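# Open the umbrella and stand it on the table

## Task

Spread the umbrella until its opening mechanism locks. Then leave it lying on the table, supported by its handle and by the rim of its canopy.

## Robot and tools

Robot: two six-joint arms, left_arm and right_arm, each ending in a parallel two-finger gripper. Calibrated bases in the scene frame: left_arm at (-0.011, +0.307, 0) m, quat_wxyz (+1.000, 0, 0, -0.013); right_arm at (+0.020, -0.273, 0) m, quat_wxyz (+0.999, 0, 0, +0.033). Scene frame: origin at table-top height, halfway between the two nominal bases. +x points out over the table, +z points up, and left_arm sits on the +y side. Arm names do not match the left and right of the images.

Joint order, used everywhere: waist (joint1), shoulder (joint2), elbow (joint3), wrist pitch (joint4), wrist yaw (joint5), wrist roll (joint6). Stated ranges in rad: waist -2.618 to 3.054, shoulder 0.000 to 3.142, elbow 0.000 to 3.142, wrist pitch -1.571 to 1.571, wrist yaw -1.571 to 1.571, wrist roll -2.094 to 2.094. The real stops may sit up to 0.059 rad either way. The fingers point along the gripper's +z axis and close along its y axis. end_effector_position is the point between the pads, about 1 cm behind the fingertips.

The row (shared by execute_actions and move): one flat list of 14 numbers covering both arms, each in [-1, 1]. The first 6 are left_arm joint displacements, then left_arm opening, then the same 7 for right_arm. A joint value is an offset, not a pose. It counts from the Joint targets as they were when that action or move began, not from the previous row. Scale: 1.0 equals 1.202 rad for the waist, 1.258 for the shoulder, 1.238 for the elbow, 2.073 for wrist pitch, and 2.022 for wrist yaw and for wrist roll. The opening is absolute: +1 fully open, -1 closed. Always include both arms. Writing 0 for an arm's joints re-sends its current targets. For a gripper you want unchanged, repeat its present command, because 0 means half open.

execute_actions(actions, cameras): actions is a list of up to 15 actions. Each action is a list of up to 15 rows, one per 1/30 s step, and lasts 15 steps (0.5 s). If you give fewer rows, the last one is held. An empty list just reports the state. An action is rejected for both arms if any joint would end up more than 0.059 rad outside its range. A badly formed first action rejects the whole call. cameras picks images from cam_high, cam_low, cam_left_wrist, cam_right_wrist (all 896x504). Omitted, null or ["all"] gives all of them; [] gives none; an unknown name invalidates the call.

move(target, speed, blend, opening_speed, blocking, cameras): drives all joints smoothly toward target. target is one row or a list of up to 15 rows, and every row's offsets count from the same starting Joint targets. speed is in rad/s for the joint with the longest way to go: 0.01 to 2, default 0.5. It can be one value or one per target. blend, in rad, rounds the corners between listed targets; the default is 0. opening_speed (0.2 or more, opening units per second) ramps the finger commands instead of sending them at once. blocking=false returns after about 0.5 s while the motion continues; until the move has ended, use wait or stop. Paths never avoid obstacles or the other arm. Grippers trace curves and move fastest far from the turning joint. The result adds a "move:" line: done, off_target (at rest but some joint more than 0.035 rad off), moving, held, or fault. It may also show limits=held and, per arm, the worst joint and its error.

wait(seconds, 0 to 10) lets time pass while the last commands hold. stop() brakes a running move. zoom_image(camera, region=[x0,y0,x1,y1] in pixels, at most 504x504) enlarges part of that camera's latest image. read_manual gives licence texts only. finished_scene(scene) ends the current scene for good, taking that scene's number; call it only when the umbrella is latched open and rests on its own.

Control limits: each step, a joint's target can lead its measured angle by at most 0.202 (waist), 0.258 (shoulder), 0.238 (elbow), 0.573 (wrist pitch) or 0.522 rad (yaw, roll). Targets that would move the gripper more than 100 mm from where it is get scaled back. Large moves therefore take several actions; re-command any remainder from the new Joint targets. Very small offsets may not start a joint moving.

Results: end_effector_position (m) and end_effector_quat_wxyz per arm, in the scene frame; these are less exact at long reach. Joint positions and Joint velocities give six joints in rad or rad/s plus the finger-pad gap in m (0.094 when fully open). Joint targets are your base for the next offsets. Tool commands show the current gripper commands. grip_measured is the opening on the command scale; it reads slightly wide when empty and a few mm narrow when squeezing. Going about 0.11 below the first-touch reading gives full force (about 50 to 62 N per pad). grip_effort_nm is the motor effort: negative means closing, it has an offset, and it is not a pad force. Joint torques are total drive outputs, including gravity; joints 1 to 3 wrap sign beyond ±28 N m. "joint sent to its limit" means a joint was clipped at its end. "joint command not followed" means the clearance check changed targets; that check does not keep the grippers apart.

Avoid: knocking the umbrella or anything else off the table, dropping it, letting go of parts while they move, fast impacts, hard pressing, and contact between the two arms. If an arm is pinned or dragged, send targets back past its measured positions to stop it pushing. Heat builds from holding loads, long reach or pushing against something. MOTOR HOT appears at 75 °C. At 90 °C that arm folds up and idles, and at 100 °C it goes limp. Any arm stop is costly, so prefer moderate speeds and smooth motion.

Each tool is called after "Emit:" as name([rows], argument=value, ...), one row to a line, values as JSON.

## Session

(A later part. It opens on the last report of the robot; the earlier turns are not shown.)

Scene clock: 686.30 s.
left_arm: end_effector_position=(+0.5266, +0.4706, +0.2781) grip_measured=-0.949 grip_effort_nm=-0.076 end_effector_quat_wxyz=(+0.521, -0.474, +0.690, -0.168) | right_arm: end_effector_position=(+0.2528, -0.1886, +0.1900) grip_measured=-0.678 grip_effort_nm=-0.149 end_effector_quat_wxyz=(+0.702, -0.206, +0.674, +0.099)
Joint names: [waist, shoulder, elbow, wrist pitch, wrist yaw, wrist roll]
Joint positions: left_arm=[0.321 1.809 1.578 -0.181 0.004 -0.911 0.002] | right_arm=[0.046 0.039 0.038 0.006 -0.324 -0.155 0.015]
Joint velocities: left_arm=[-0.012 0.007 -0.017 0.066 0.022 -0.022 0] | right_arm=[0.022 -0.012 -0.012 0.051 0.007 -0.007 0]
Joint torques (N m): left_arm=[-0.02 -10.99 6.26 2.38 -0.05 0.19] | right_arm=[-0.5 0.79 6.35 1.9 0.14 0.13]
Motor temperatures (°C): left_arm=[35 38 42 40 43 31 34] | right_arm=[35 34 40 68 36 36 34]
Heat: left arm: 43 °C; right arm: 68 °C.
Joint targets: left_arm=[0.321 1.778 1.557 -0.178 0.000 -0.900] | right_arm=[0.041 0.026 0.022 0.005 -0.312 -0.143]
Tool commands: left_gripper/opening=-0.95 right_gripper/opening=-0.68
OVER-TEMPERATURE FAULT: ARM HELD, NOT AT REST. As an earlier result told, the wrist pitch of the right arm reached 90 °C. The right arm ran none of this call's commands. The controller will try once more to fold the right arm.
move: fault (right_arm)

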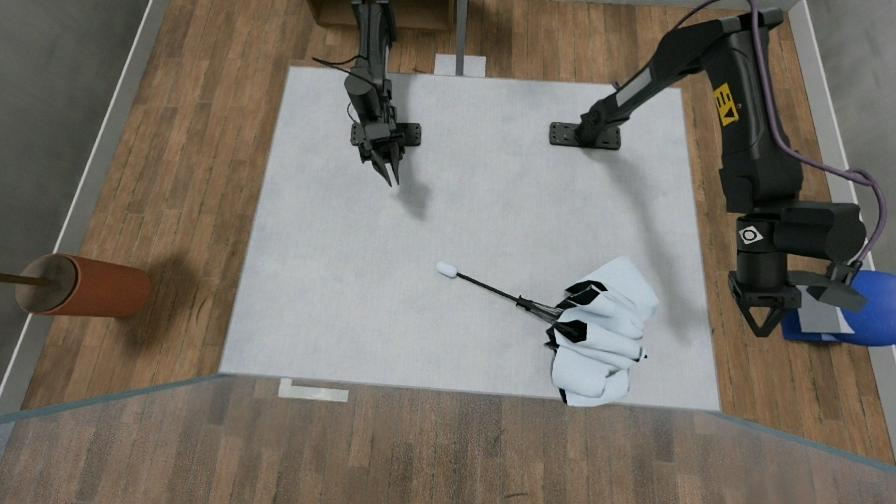

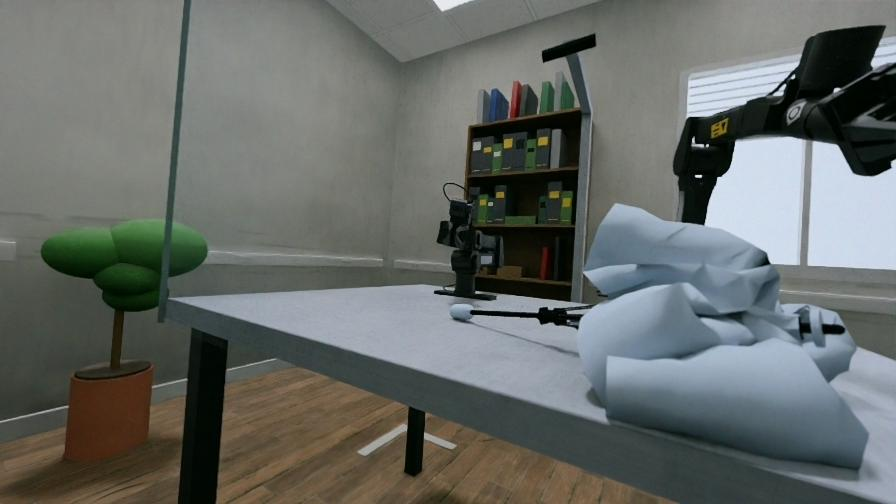

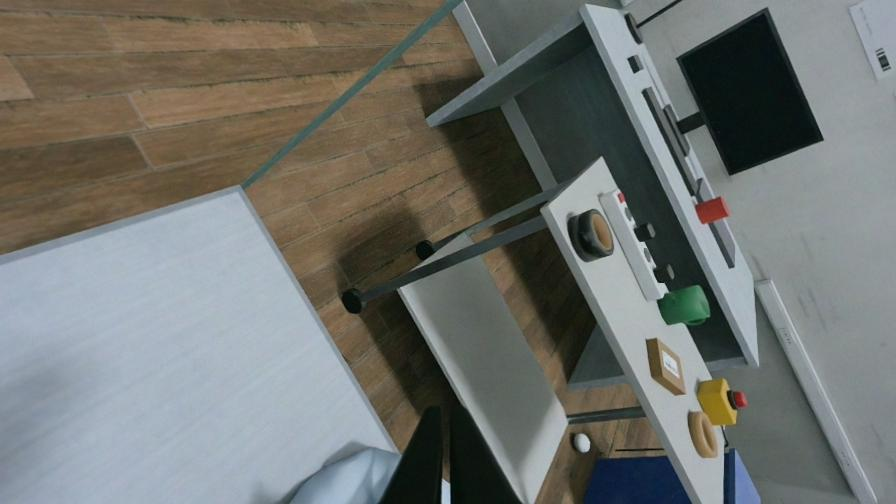

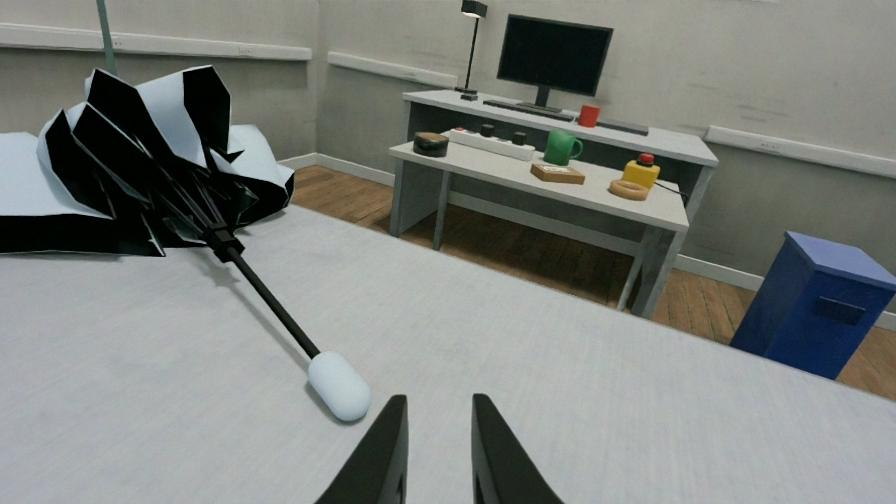

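Emit:
execute_actions(actions=[])

Scene clock: 701.97 s.
left_arm: end_effector_position=(+0.5267, +0.4706, +0.2783) grip_measured=-0.949 grip_effort_nm=-0.071 end_effector_quat_wxyz=(+0.522, -0.473, +0.689, -0.168) | right_arm: end_effector_position=(+0.2528, -0.1887, +0.1900) grip_measured=-0.678 grip_effort_nm=-0.144 end_effector_quat_wxyz=(+0.702, -0.206, +0.674, +0.099)
Joint names: [waist, shoulder, elbow, wrist pitch, wrist yaw, wrist roll]
Joint positions: left_arm=[0.321 1.809 1.578 -0.179 0.004 -0.911 0.002] | right_arm=[0.046 0.039 0.038 0.006 -0.324 -0.155 0.015]
Joint velocities: left_arm=[0.002 0.007 -0.017 -0.022 -0.066 -0.022 0.001] | right_arm=[0.022 0.002 -0.007 -0.022 -0.066 -0.051 -0.001]
Joint torques (N m): left_arm=[-0.02 -11 6.31 2.38 -0.04 0.16] | right_arm=[-0.54 0.76 6.38 1.9 0.14 0.14]
Motor temperatures (°C): left_arm=[35 39 42 41 41 31 34] | right_arm=[35 34 40 67 36 35 34]
Heat: left arm: 42 °C; right arm: 67 °C.
Joint targets: left_arm=[0.321 1.778 1.557 -0.178 0.000 -0.900] | right_arm=[0.041 0.026 0.022 0.005 -0.312 -0.143]
Tool commands: left_gripper/opening=-0.95 right_gripper/opening=-0.68
OVER-TEMPERATURE FAULT: ARM HELD, NOT AT REST. As an earlier result told, the wrist pitch of the right arm reached 90 °C. The controller will try once more to fold the right arm.

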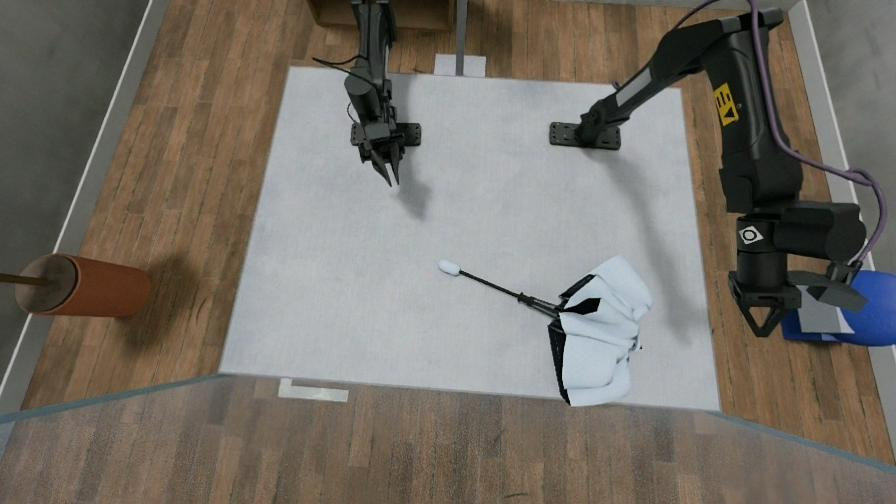

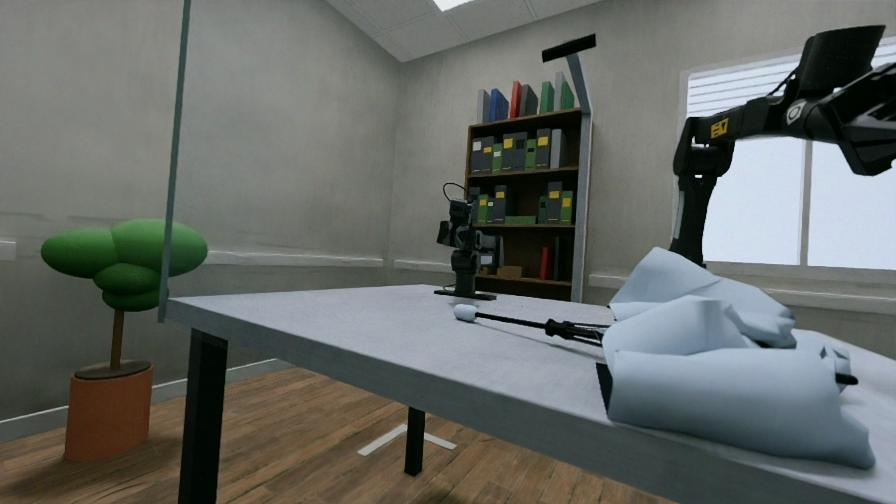

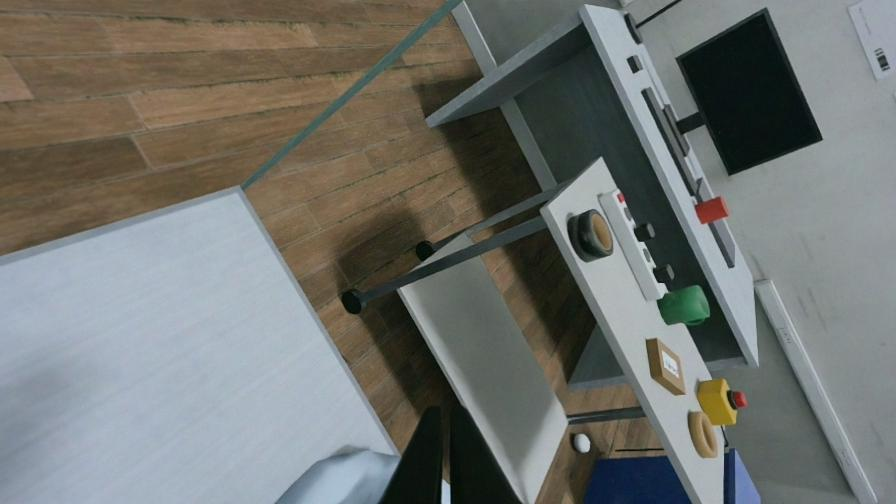

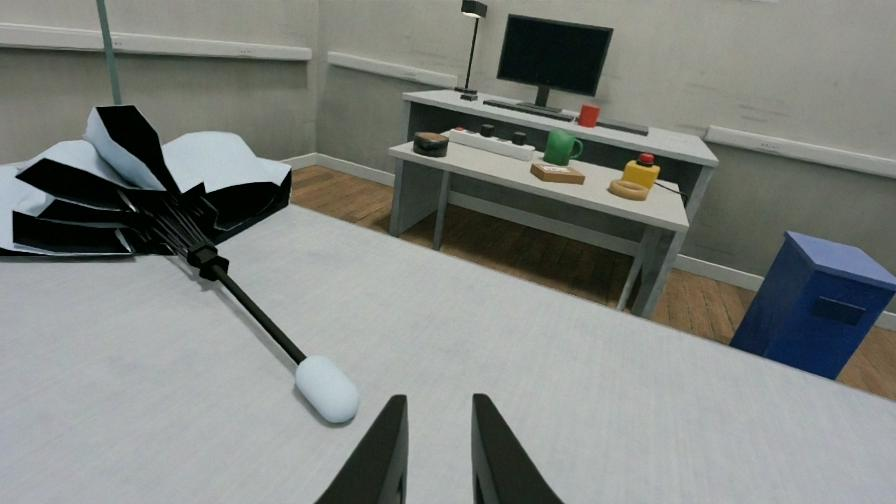

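Emit:
zoom_image(camera="cam_high", region=[420, 240, 680, 420])

Emit:
zoom_image(camera="cam_low", region=[430, 230, 896, 490])

Emit:
zoom_image(camera="cam_right_wrist", region=[0, 80, 420, 460])

Scaled by 1.938 from the camera's 896x504 image, which has a finer 1280x720 frame.

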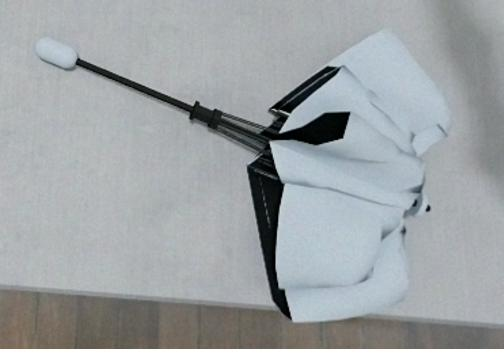

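Scaled by 1.082 from the camera's 896x504 image, which has a finer 1280x720 frame.

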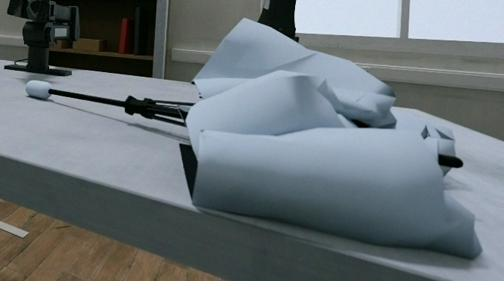

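Scaled by 1.200 from the camera's 896x504 image, which has a finer 1280x720 frame.

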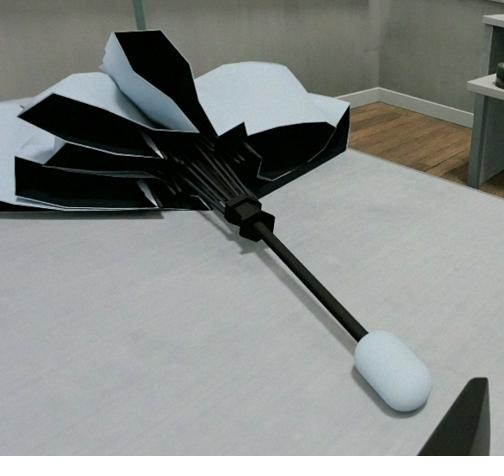

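Emit:
move([
  [-0.577, 0, 0, 0, 0, 0.8, -0.5, 0,0,0,0,0,0,-0.68],
  [-0.577, 0.457, 0.559, -0.495, 0, 1.0, -0.5, 0,0,0,0,0,0,-0.68],
], speed=1.0, blend=0.1, cameras=["cam_high", "cam_left_wrist"])

Scene clock: 718.87 s.
left_arm: end_effector_position=(+0.4673, +0.1038, +0.1046) grip_measured=-0.501 grip_effort_nm=0.051 end_effector_quat_wxyz=(+0.129, +0.683, +0.718, +0.049) | right_arm: end_effector_position=(+0.2528, -0.1887, +0.1900) grip_measured=-0.678 grip_effort_nm=-0.154 end_effector_quat_wxyz=(+0.702, -0.206, +0.674, +0.099)
Joint names: [waist, shoulder, elbow, wrist pitch, wrist yaw, wrist roll]
Joint positions: left_arm=[-0.378 2.33 2.223 -1.187 -0.001 1.118 0.023] | right_arm=[0.046 0.039 0.038 0.006 -0.324 -0.155 0.015]
Joint velocities: left_arm=[0.017 0.002 0.002 -0.007 -0.051 -0.007 0] | right_arm=[0.002 -0.007 0.007 0.007 0.022 0.022 -0.001]
Joint torques (N m): left_arm=[0.4 -9.87 8.84 0.93 0 0.1] | right_arm=[-0.54 0.76 6.34 1.89 0.13 0.13]
Motor temperatures (°C): left_arm=[34 40 42 42 40 31 33] | right_arm=[35 34 40 65 36 35 34]
Heat: left arm: 42 °C; right arm: 65 °C.
Joint targets: left_arm=[-0.373 2.353 2.249 -1.204 0.001 1.122] | right_arm=[0.041 0.026 0.022 0.005 -0.312 -0.143]
Tool commands: left_gripper/opening=-0.5 right_gripper/opening=-0.68
OVER-TEMPERATURE FAULT: ARM HELD, NOT AT REST. As an earlier result told, the wrist pitch of the right arm reached 90 °C. The right arm ran none of this call's commands. The controller will try once more to fold the right arm.
move: fault (right_arm)
Images, in order (width x height): cam_high 896x504, cam_left_wrist 896x504.

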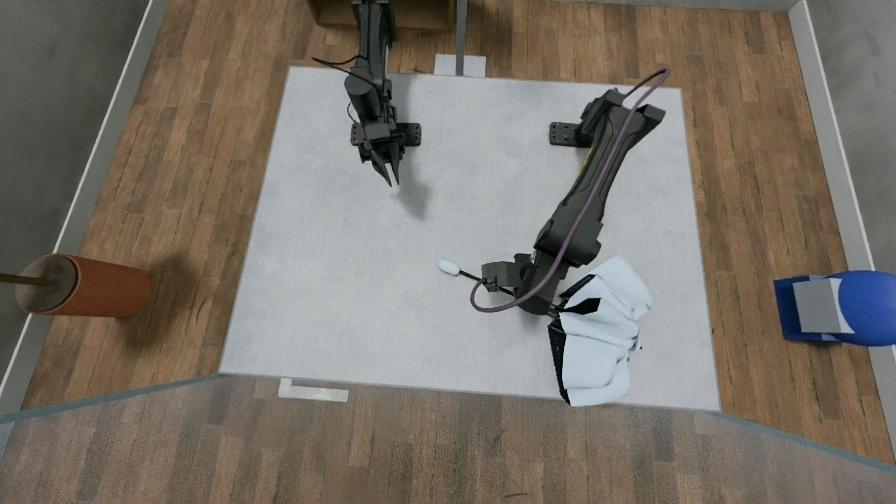

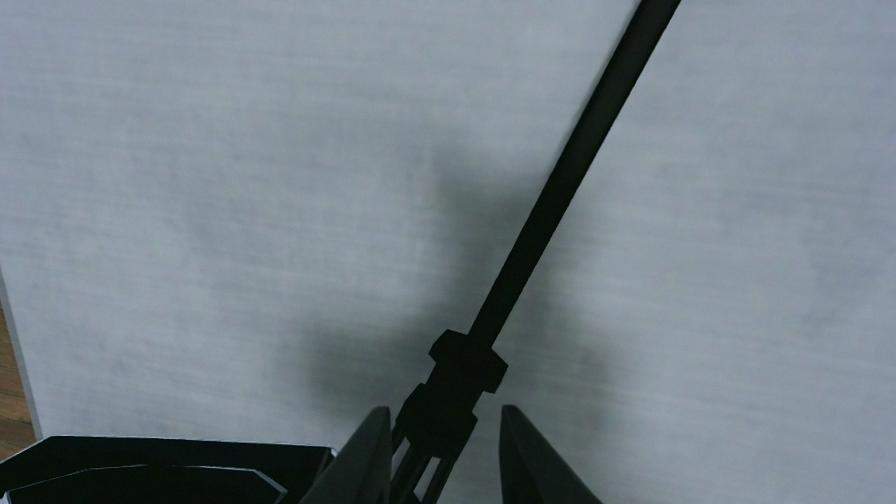

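Emit:
move(target=[0.0175, 0, -0.1761, 0.0907, 0, 0.2132, -0.5, 0,0,0,0,0,0,-0.68], speed=0.6, cameras=["cam_left_wrist"])

Scene clock: 736.77 s.
left_arm: end_effector_position=(+0.4714, +0.1128, +0.0600) grip_measured=-0.501 grip_effort_nm=0.056 end_effector_quat_wxyz=(+0.112, +0.815, +0.563, +0.075) | right_arm: end_effector_position=(+0.2607, -0.2476, +0.1167) grip_measured=-0.678 grip_effort_nm=-0.037 end_effector_quat_wxyz=(+0.610, -0.048, +0.790, +0.030)
Joint names: [waist, shoulder, elbow, wrist pitch, wrist yaw, wrist roll]
Joint positions: left_arm=[-0.359 2.33 2.048 -1.018 -0.002 1.549 0.023] | right_arm=[0.011 0.01 0.004 -0.252 -0.033 -0.02 0.015]
Joint velocities: left_arm=[-0.012 -0.012 0.012 -0.095 0.037 0.051 -0.001] | right_arm=[-0.007 -0.027 -0.022 0.066 0.007 -0.037 0]
Joint torques (N m): left_arm=[0.62 -9.88 5.48 1.09 0.01 0.07] | right_arm=[-0.01 -0.21 0.4 0.11 0.01 0.02]
Motor temperatures (°C): left_arm=[34 38 43 39 40 31 33] | right_arm=[35 34 39 61 35 35 34]
Heat: left arm: 43 °C; right arm: 61 °C.
Joint targets: left_arm=[-0.352 2.353 2.031 -1.016 0.001 1.553] | right_arm=[0.011 0.010 0.004 -0.252 -0.033 -0.020]
Tool commands: left_gripper/opening=-0.5 right_gripper/opening=-0.677793
OVER-TEMPERATURE FAULT: ARM FOLDED TO REST. As an earlier result told, the wrist pitch of the right arm reached 90 °C. The right arm's motors are now idle, so it may still sink, and the gripper idles too, so what it holds may stay or slip. The right arm ran none of this call's commands. The stop is over, but the right arm and its gripper will run no more commands in this scene.
move: fault (right_arm); right_arm: the wrist yaw is farthest, 0.279 rad from its target
Images, in order (width x height): cam_left_wrist 896x504.

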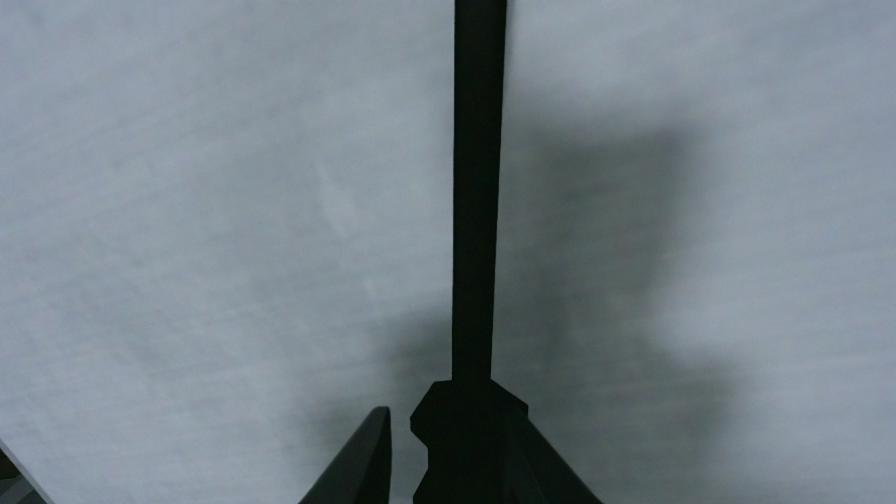

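Emit:
move(target=[0.0017, 0.0294, -0.0779, 0.0613, 0, 0, -0.5, 0,0,0,0,0,0,-0.68], speed=0.25, cameras=["cam_low", "cam_left_wrist"])

Scene clock: 747.63 s.
left_arm: end_effector_position=(+0.4756, +0.1081, +0.0276) grip_measured=-0.501 grip_effort_nm=0.051 end_effector_quat_wxyz=(+0.123, +0.816, +0.561, +0.073) | right_arm: end_effector_position=(+0.2607, -0.2476, +0.1167) grip_measured=-0.678 grip_effort_nm=-0.037 end_effector_quat_wxyz=(+0.610, -0.048, +0.790, +0.030)
Joint names: [waist, shoulder, elbow, wrist pitch, wrist yaw, wrist roll]
Joint positions: left_arm=[-0.359 2.355 1.957 -0.887 0.013 1.551 0.023] | right_arm=[0.011 0.01 0.004 -0.252 -0.033 -0.02 0.015]
Joint velocities: left_arm=[-0.012 0.022 -0.022 -0.007 -0.007 0.051 -0.001] | right_arm=[-0.032 -0.012 0.007 -0.007 -0.007 -0.022 0.001]
Joint torques (N m): left_arm=[0.81 -9.11 5 1.08 -0.13 0.07] | right_arm=[0.01 -0.23 0.39 0.11 0 0]
Motor temperatures (°C): left_arm=[34 38 42 39 39 31 33] | right_arm=[35 34 39 58 35 35 34]
Heat: left arm: 42 °C; right arm: 58 °C.
Joint targets: left_arm=[-0.350 2.390 1.935 -0.889 0.001 1.553] | right_arm=[0.011 0.010 0.004 -0.252 -0.033 -0.020]
Tool commands: left_gripper/opening=-0.5 right_gripper/opening=-0.677792
OVER-TEMPERATURE FAULT: ARM FOLDED TO REST. As an earlier result told, the right arm's stop is over, but it will run no more commands in this scene. The right arm ran none of this call's commands.
move: fault (right_arm)
Images, in order (width x height): cam_low 896x504, cam_left_wrist 896x504.

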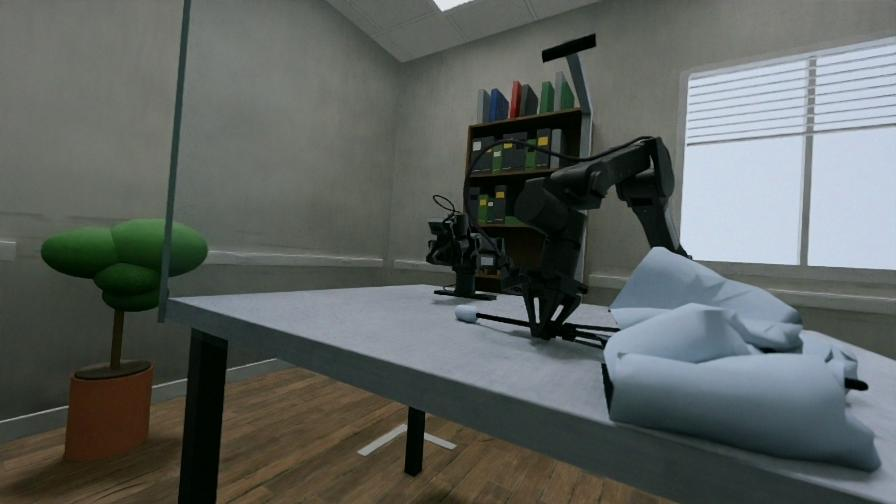

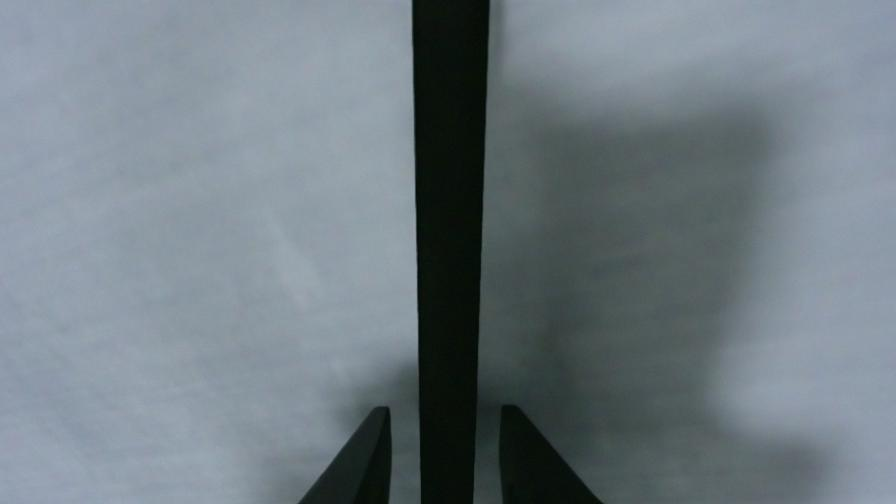

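Emit:
move(target=[0, 0.024, 0, 0, 0, 0, -0.5, 0,0,0,0,0,0,-0.68], speed=0.2, cameras=["cam_left_wrist"])

Scene clock: 751.53 s.
left_arm: end_effector_position=(+0.4768, +0.1076, +0.0242) grip_measured=-0.501 grip_effort_nm=0.042 end_effector_quat_wxyz=(+0.123, +0.816, +0.560, +0.073) | right_arm: end_effector_position=(+0.2607, -0.2476, +0.1167) grip_measured=-0.678 grip_effort_nm=-0.037 end_effector_quat_wxyz=(+0.610, -0.048, +0.790, +0.030)
Joint names: [waist, shoulder, elbow, wrist pitch, wrist yaw, wrist roll]
Joint positions: left_arm=[-0.359 2.363 1.957 -0.878 0.013 1.551 0.023] | right_arm=[0.011 0.01 0.004 -0.252 -0.033 -0.02 0.015]
Joint velocities: left_arm=[-0.007 -0.007 -0.012 0.007 -0.022 -0.066 0] | right_arm=[0.002 0.012 0.007 0.037 0.007 -0.022 -0.001]
Joint torques (N m): left_arm=[0.81 -7.58 4.98 0.98 -0.13 0.07] | right_arm=[0.01 -0.21 0.42 0.11 0 0.01]
Motor temperatures (°C): left_arm=[34 38 41 39 39 31 33] | right_arm=[35 34 39 57 35 35 34]
Heat: left arm: 41 °C; right arm: 57 °C.
Joint targets: left_arm=[-0.350 2.421 1.935 -0.889 0.001 1.553] | right_arm=[0.011 0.010 0.004 -0.252 -0.033 -0.020]
Tool commands: left_gripper/opening=-0.5 right_gripper/opening=-0.677793
OVER-TEMPERATURE FAULT: ARM FOLDED TO REST. As an earlier result told, the right arm's stop is over, but it will run no more commands in this scene. The right arm ran none of this call's commands.
move: fault (right_arm), off_target (left_arm); left_arm: the shoulder is farthest, 0.057 rad from its target
Images, in order (width x height): cam_left_wrist 896x504.

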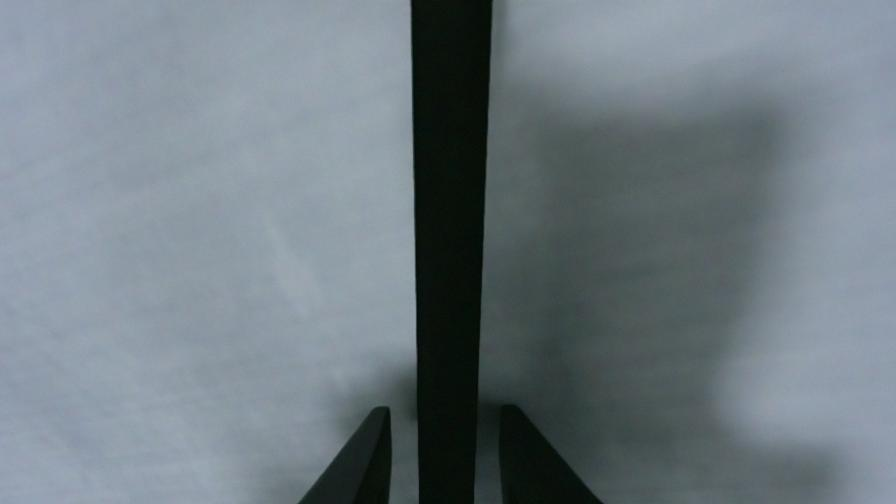

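Emit:
move(target=[0, -0.026, 0, 0, 0, 0, -0.5, 0,0,0,0,0,0,-0.68], speed=0.2, cameras=[])

Emit:
move(target=[0, 0, 0, 0, 0, 0, -0.92, 0,0,0,0,0,0,-0.68], speed=0.2, opening_speed=0.4, cameras=["cam_left_wrist"])

Scene clock: 756.37 s.
left_arm: end_effector_position=(+0.4768, +0.1076, +0.0242) grip_measured=-0.501 grip_effort_nm=0.042 end_effector_quat_wxyz=(+0.123, +0.816, +0.560, +0.073) | right_arm: end_effector_position=(+0.2607, -0.2476, +0.1167) grip_measured=-0.678 grip_effort_nm=-0.037 end_effector_quat_wxyz=(+0.610, -0.048, +0.790, +0.030)
Joint names: [waist, shoulder, elbow, wrist pitch, wrist yaw, wrist roll]
Joint positions: left_arm=[-0.359 2.363 1.957 -0.878 0.013 1.551 0.023] | right_arm=[0.011 0.01 0.004 -0.252 -0.033 -0.02 0.015]
Joint velocities: left_arm=[0.002 0.007 -0.002 0.051 0.037 0.051 0] | right_arm=[-0.007 -0.002 -0.012 -0.037 -0.066 0.022 0]
Joint torques (N m): left_arm=[0.81 -9.89 5 0.99 -0.13 0.07] | right_arm=[0.03 -0.23 0.39 0.12 -0.01 0.02]
Motor temperatures (°C): left_arm=[34 39 41 39 39 31 33] | right_arm=[34 34 39 56 35 35 34]
Heat: left arm: 41 °C; right arm: 56 °C.
Joint targets: left_arm=[-0.350 2.388 1.935 -0.889 0.001 1.553] | right_arm=[0.011 0.010 0.004 -0.252 -0.033 -0.020]
Tool commands: left_gripper/opening=-0.5 right_gripper/opening=-0.677793
OVER-TEMPERATURE FAULT: ARM FOLDED TO REST. As an earlier result told, the right arm's stop is over, but it will run no more commands in this scene. The right arm ran none of this call's commands.
move: fault (right_arm)
No camera images: "cameras" was empty.

Scene clock: 757.63 s.
left_arm: end_effector_position=(+0.4769, +0.1079, +0.0242) grip_measured=-0.857 grip_effort_nm=-1.004 end_effector_quat_wxyz=(+0.122, +0.816, +0.560, +0.074) | right_arm: end_effector_position=(+0.2607, -0.2476, +0.1167) grip_measured=-0.678 grip_effort_nm=-0.022 end_effector_quat_wxyz=(+0.610, -0.048, +0.790, +0.030)
Joint names: [waist, shoulder, elbow, wrist pitch, wrist yaw, wrist roll]
Joint positions: left_arm=[-0.359 2.363 1.957 -0.878 0.012 1.553 0.007] | right_arm=[0.011 0.01 0.004 -0.252 -0.033 -0.02 0.015]
Joint velocities: left_arm=[-0.002 0.002 0.017 -0.022 0.081 -0.007 0] | right_arm=[0.017 -0.002 -0.002 -0.066 -0.051 -0.037 0]
Joint torques (N m): left_arm=[0.83 -9.92 4.97 0.98 -0.12 0.06] | right_arm=[0.01 -0.24 0.35 0.1 0.01 0.03]
Motor temperatures (°C): left_arm=[34 39 41 39 39 31 33] | right_arm=[34 34 39 56 35 35 34]
Heat: left arm: 41 °C; right arm: 56 °C.
Joint targets: left_arm=[-0.350 2.388 1.935 -0.889 0.001 1.553] | right_arm=[0.011 0.010 0.004 -0.252 -0.033 -0.020]
Tool commands: left_gripper/opening=-0.92 right_gripper/opening=-0.677792
OVER-TEMPERATURE FAULT: ARM FOLDED TO REST. As an earlier result told, the right arm's stop is over, but it will run no more commands in this scene. The right arm ran none of this call's commands.
move: fault (right_arm)
Images, in order (width x height): cam_left_wrist 896x504.

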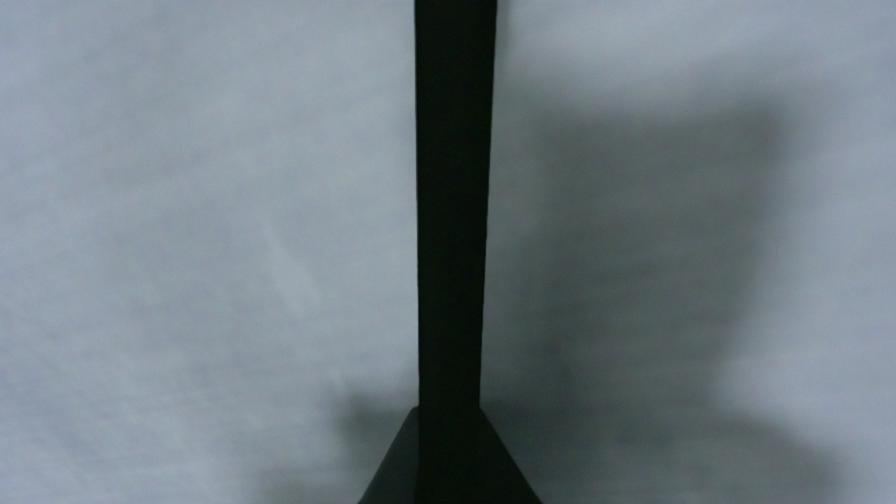

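Emit:
move([
  [0.03, -0.3, -0.26, 0.236, 0, 0, -0.95, 0,0,0,0,0,0,-0.68],
  [0.0757, -0.7536, -0.6624, 0.5914, 0, 0, -0.95, 0,0,0,0,0,0,-0.68],
], speed=0.5, blend=0.1, cameras=["cam_high", "cam_low", "cam_left_wrist"])

Scene clock: 767.33 s.
left_arm: end_effector_position=(+0.4604, +0.1649, +0.3397) grip_measured=-0.860 grip_effort_nm=-1.033 end_effector_quat_wxyz=(+0.555, +0.582, +0.440, +0.400) | right_arm: end_effector_position=(+0.2607, -0.2476, +0.1167) grip_measured=-0.678 grip_effort_nm=-0.032 end_effector_quat_wxyz=(+0.610, -0.048, +0.790, +0.030)
Joint names: [waist, shoulder, elbow, wrist pitch, wrist yaw, wrist roll]
Joint positions: left_arm=[-0.266 1.469 1.127 0.279 0.007 1.549 0.007] | right_arm=[0.011 0.01 0.004 -0.252 -0.033 -0.02 0.015]
Joint velocities: left_arm=[-0.012 -0.012 0.012 -0.139 -0.022 -0.037 0] | right_arm=[-0.012 -0.007 -0.007 -0.037 -0.081 0.022 0]
Joint torques (N m): left_arm=[0.64 -8.2 6.94 3.05 -0.08 0.1] | right_arm=[0.03 -0.21 0.39 0.1 0.01 0.02]
Motor temperatures (°C): left_arm=[34 39 41 39 38 31 33] | right_arm=[34 33 39 54 35 35 34]
Heat: left arm: 41 °C; right arm: 54 °C.
Joint targets: left_arm=[-0.259 1.440 1.115 0.337 0.001 1.553] | right_arm=[0.011 0.010 0.004 -0.252 -0.033 -0.020]
Tool commands: left_gripper/opening=-0.95 right_gripper/opening=-0.677792
OVER-TEMPERATURE FAULT: ARM FOLDED TO REST. As an earlier result told, the right arm's stop is over, but it will run no more commands in this scene. The right arm ran none of this call's commands.
move: fault (right_arm), off_target (left_arm); left_arm: the wrist pitch is farthest, 0.058 rad from its target
Images, in order (width x height): cam_high 896x504, cam_low 896x504, cam_left_wrist 896x504.

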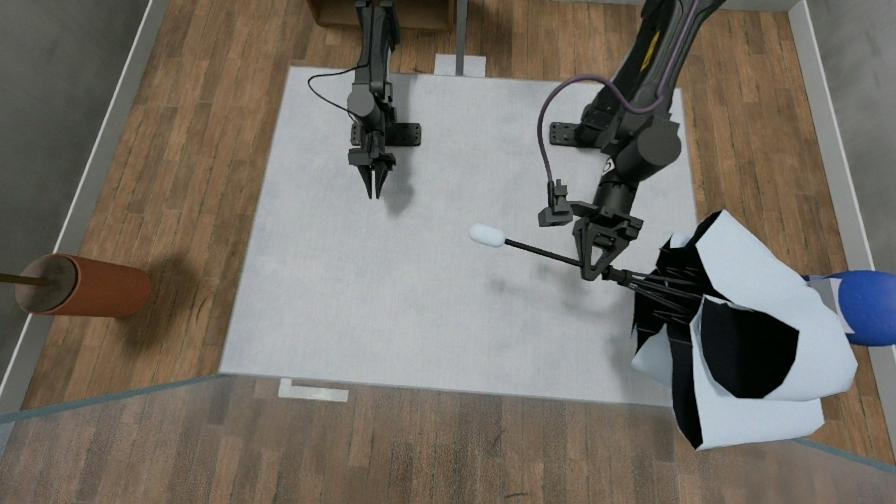

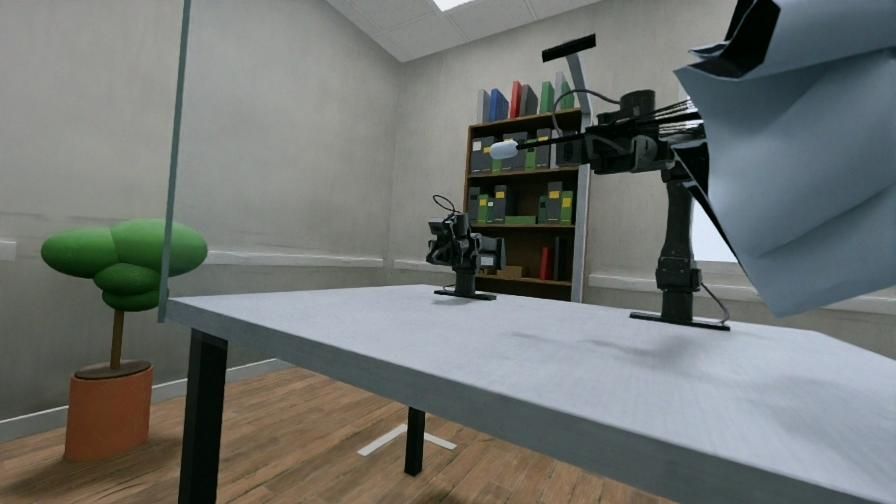

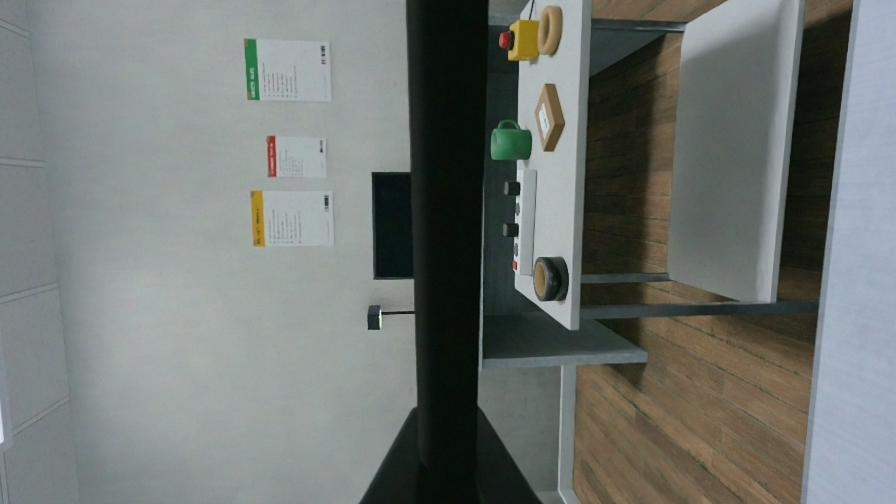

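Emit:
move([
  [0, -0.006, 0.09, -0.026, 0, -0.25, -0.95, 0,0,0,0,0,0,-0.68],
  [0, -0.008, 0.1139, -0.0347, 0, -0.768, -0.95, 0,0,0,0,0,0,-0.68],
], speed=0.5, blend=0.1, cameras=["cam_high", "cam_low", "cam_left_wrist"])

Scene clock: 775.97 s.
left_arm: end_effector_position=(+0.4621, +0.1646, +0.3689) grip_measured=-0.860 grip_effort_nm=-1.033 end_effector_quat_wxyz=(+0.689, +0.109, +0.709, -0.101) | right_arm: end_effector_position=(+0.2607, -0.2476, +0.1167) grip_measured=-0.678 grip_effort_nm=-0.032 end_effector_quat_wxyz=(+0.610, -0.048, +0.790, +0.030)
Joint names: [waist, shoulder, elbow, wrist pitch, wrist yaw, wrist roll]
Joint positions: left_arm=[-0.266 1.469 1.209 0.231 0.006 0.007 0.007] | right_arm=[0.011 0.01 0.004 -0.252 -0.033 -0.02 0.015]
Joint velocities: left_arm=[0.007 -0.002 0.017 -0.051 -0.066 -0.022 0] | right_arm=[0.007 0.002 0.007 -0.081 -0.051 -0.051 -0.002]
Joint torques (N m): left_arm=[0.65 -8.99 11.74 2.8 -0.07 -0.06] | right_arm=[0.02 -0.27 0.36 0.1 0.01 0.01]
Motor temperatures (°C): left_arm=[34 39 42 43 38 31 33] | right_arm=[34 33 38 53 35 35 34]
Heat: left arm: 43 °C; right arm: 53 °C.
Joint targets: left_arm=[-0.259 1.430 1.256 0.265 0.001 0.000] | right_arm=[0.011 0.010 0.004 -0.252 -0.033 -0.020]
Tool commands: left_gripper/opening=-0.95 right_gripper/opening=-0.677793
OVER-TEMPERATURE FAULT: ARM FOLDED TO REST. As an earlier result told, the right arm's stop is over, but it will run no more commands in this scene. The right arm ran none of this call's commands.
move: fault (right_arm), off_target (left_arm); left_arm: the elbow is farthest, 0.047 rad from its target
Images, in order (width x height): cam_high 896x504, cam_low 896x504, cam_left_wrist 896x504.

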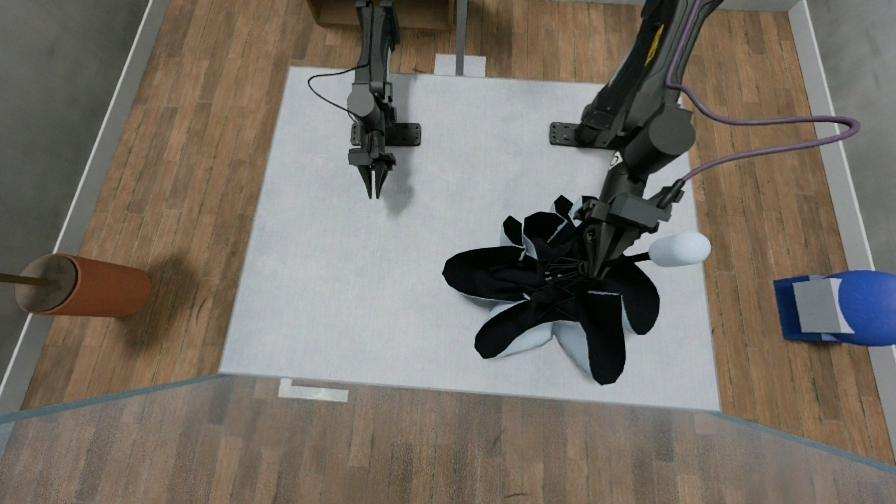

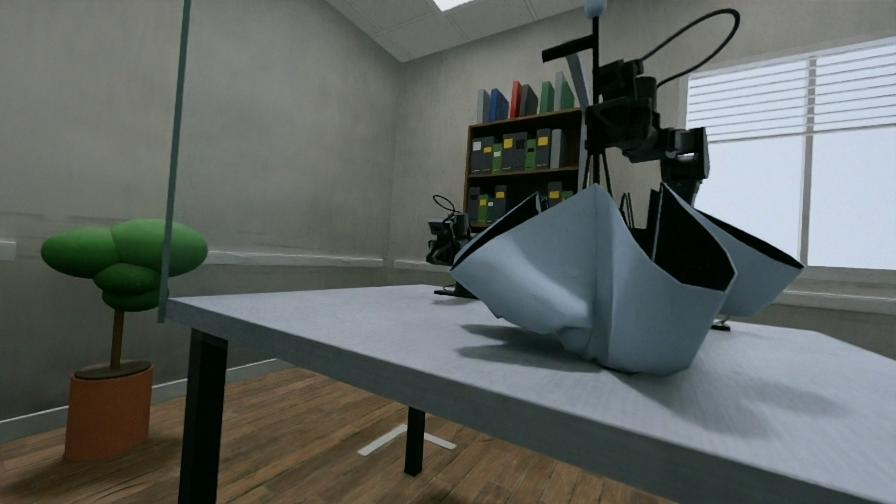

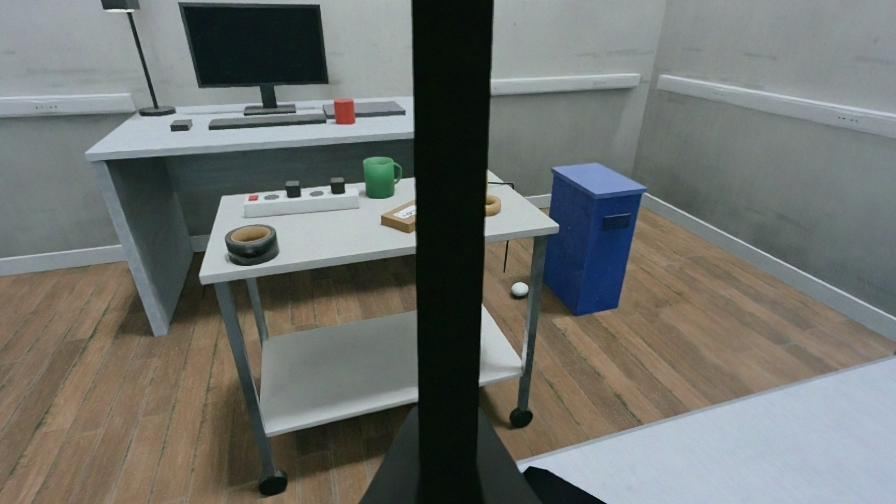

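Emit:
move(target=[0, 0.006, -0.1099, 0.0521, 0, 0, -0.95, 0,0,0,0,0,0,-0.68], speed=0.2, cameras=["cam_low"])

Scene clock: 795.27 s.
left_arm: end_effector_position=(+0.4605, +0.1650, +0.3515) grip_measured=-0.860 grip_effort_nm=-1.033 end_effector_quat_wxyz=(+0.693, +0.108, +0.706, -0.102) | right_arm: end_effector_position=(+0.2607, -0.2476, +0.1167) grip_measured=-0.678 grip_effort_nm=-0.032 end_effector_quat_wxyz=(+0.610, -0.048, +0.790, +0.030)
Joint names: [waist, shoulder, elbow, wrist pitch, wrist yaw, wrist roll]
Joint positions: left_arm=[-0.266 1.467 1.128 0.321 0.006 0.006 0.007] | right_arm=[0.011 0.01 0.004 -0.252 -0.033 -0.02 0.015]
Joint velocities: left_arm=[0.002 -0.002 -0.022 -0.022 -0.007 0.051 0.001] | right_arm=[-0.002 -0.007 -0.012 -0.007 -0.037 0.051 0]
Joint torques (N m): left_arm=[0.65 -8.21 7.25 2.97 -0.07 -0.02] | right_arm=[0.02 -0.23 0.34 0.1 -0.02 0.01]
Motor temperatures (°C): left_arm=[34 38 45 45 37 31 34] | right_arm=[34 33 38 51 34 35 34]
Heat: left arm: 45 °C; right arm: 51 °C.
Joint targets: left_arm=[-0.259 1.437 1.120 0.373 0.001 0.000] | right_arm=[0.011 0.010 0.004 -0.252 -0.033 -0.020]
Tool commands: left_gripper/opening=-0.95 right_gripper/opening=-0.677793
OVER-TEMPERATURE FAULT: ARM FOLDED TO REST. As an earlier result told, the right arm's stop is over, but it will run no more commands in this scene. The right arm ran none of this call's commands.
move: fault (right_arm), off_target (left_arm); left_arm: the wrist pitch is farthest, 0.052 rad from its target
Images, in order (width x height): cam_low 896x504.

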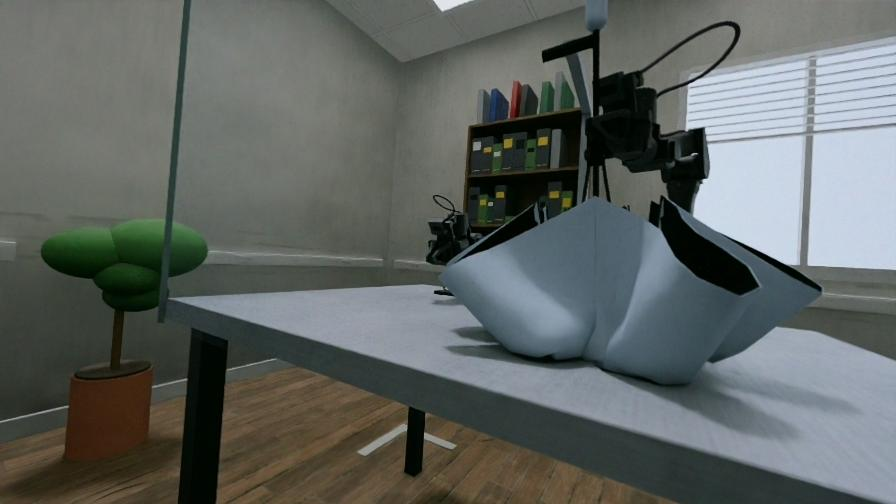

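Emit:
move(target=[0, 0, -0.045, 0.027, 0, 0, -0.95, 0,0,0,0,0,0,-0.68], speed=0.15, cameras=["cam_low"])

Scene clock: 800.17 s.
left_arm: end_effector_position=(+0.4589, +0.1655, +0.3391) grip_measured=-0.860 grip_effort_nm=-1.043 end_effector_quat_wxyz=(+0.695, +0.107, +0.704, -0.102) | right_arm: end_effector_position=(+0.2607, -0.2476, +0.1167) grip_measured=-0.678 grip_effort_nm=-0.042 end_effector_quat_wxyz=(+0.610, -0.048, +0.790, +0.030)
Joint names: [waist, shoulder, elbow, wrist pitch, wrist yaw, wrist roll]
Joint positions: left_arm=[-0.266 1.467 1.074 0.379 0.006 0.006 0.007] | right_arm=[0.011 0.01 0.004 -0.252 -0.033 -0.02 0.015]
Joint velocities: left_arm=[0.002 -0.002 -0.002 0.007 -0.051 -0.066 -0.001] | right_arm=[0.002 0.012 -0.017 0.007 -0.081 0.066 -0.001]
Joint torques (N m): left_arm=[0.64 -8.21 7.06 2.96 -0.07 -0.02] | right_arm=[-0.01 -0.21 0.36 0.11 0 0.01]
Motor temperatures (°C): left_arm=[34 38 44 46 37 31 34] | right_arm=[34 33 38 50 34 35 34]
Heat: left arm: 46 °C; right arm: 50 °C.
Joint targets: left_arm=[-0.259 1.437 1.064 0.429 0.001 0.000] | right_arm=[0.011 0.010 0.004 -0.252 -0.033 -0.020]
Tool commands: left_gripper/opening=-0.95 right_gripper/opening=-0.677793
OVER-TEMPERATURE FAULT: ARM FOLDED TO REST. As an earlier result told, the right arm's stop is over, but it will run no more commands in this scene. The right arm ran none of this call's commands.
move: fault (right_arm), off_target (left_arm); left_arm: the wrist pitch is farthest, 0.050 rad from its target
Images, in order (width x height): cam_low 896x504.

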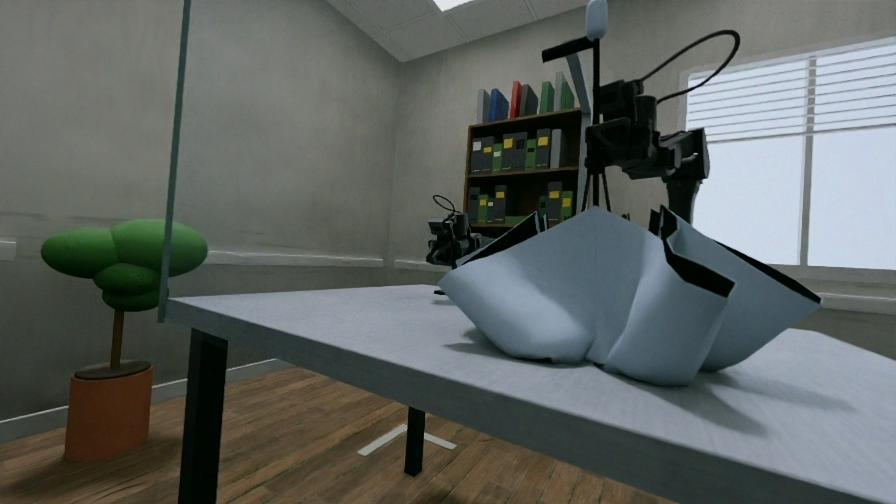

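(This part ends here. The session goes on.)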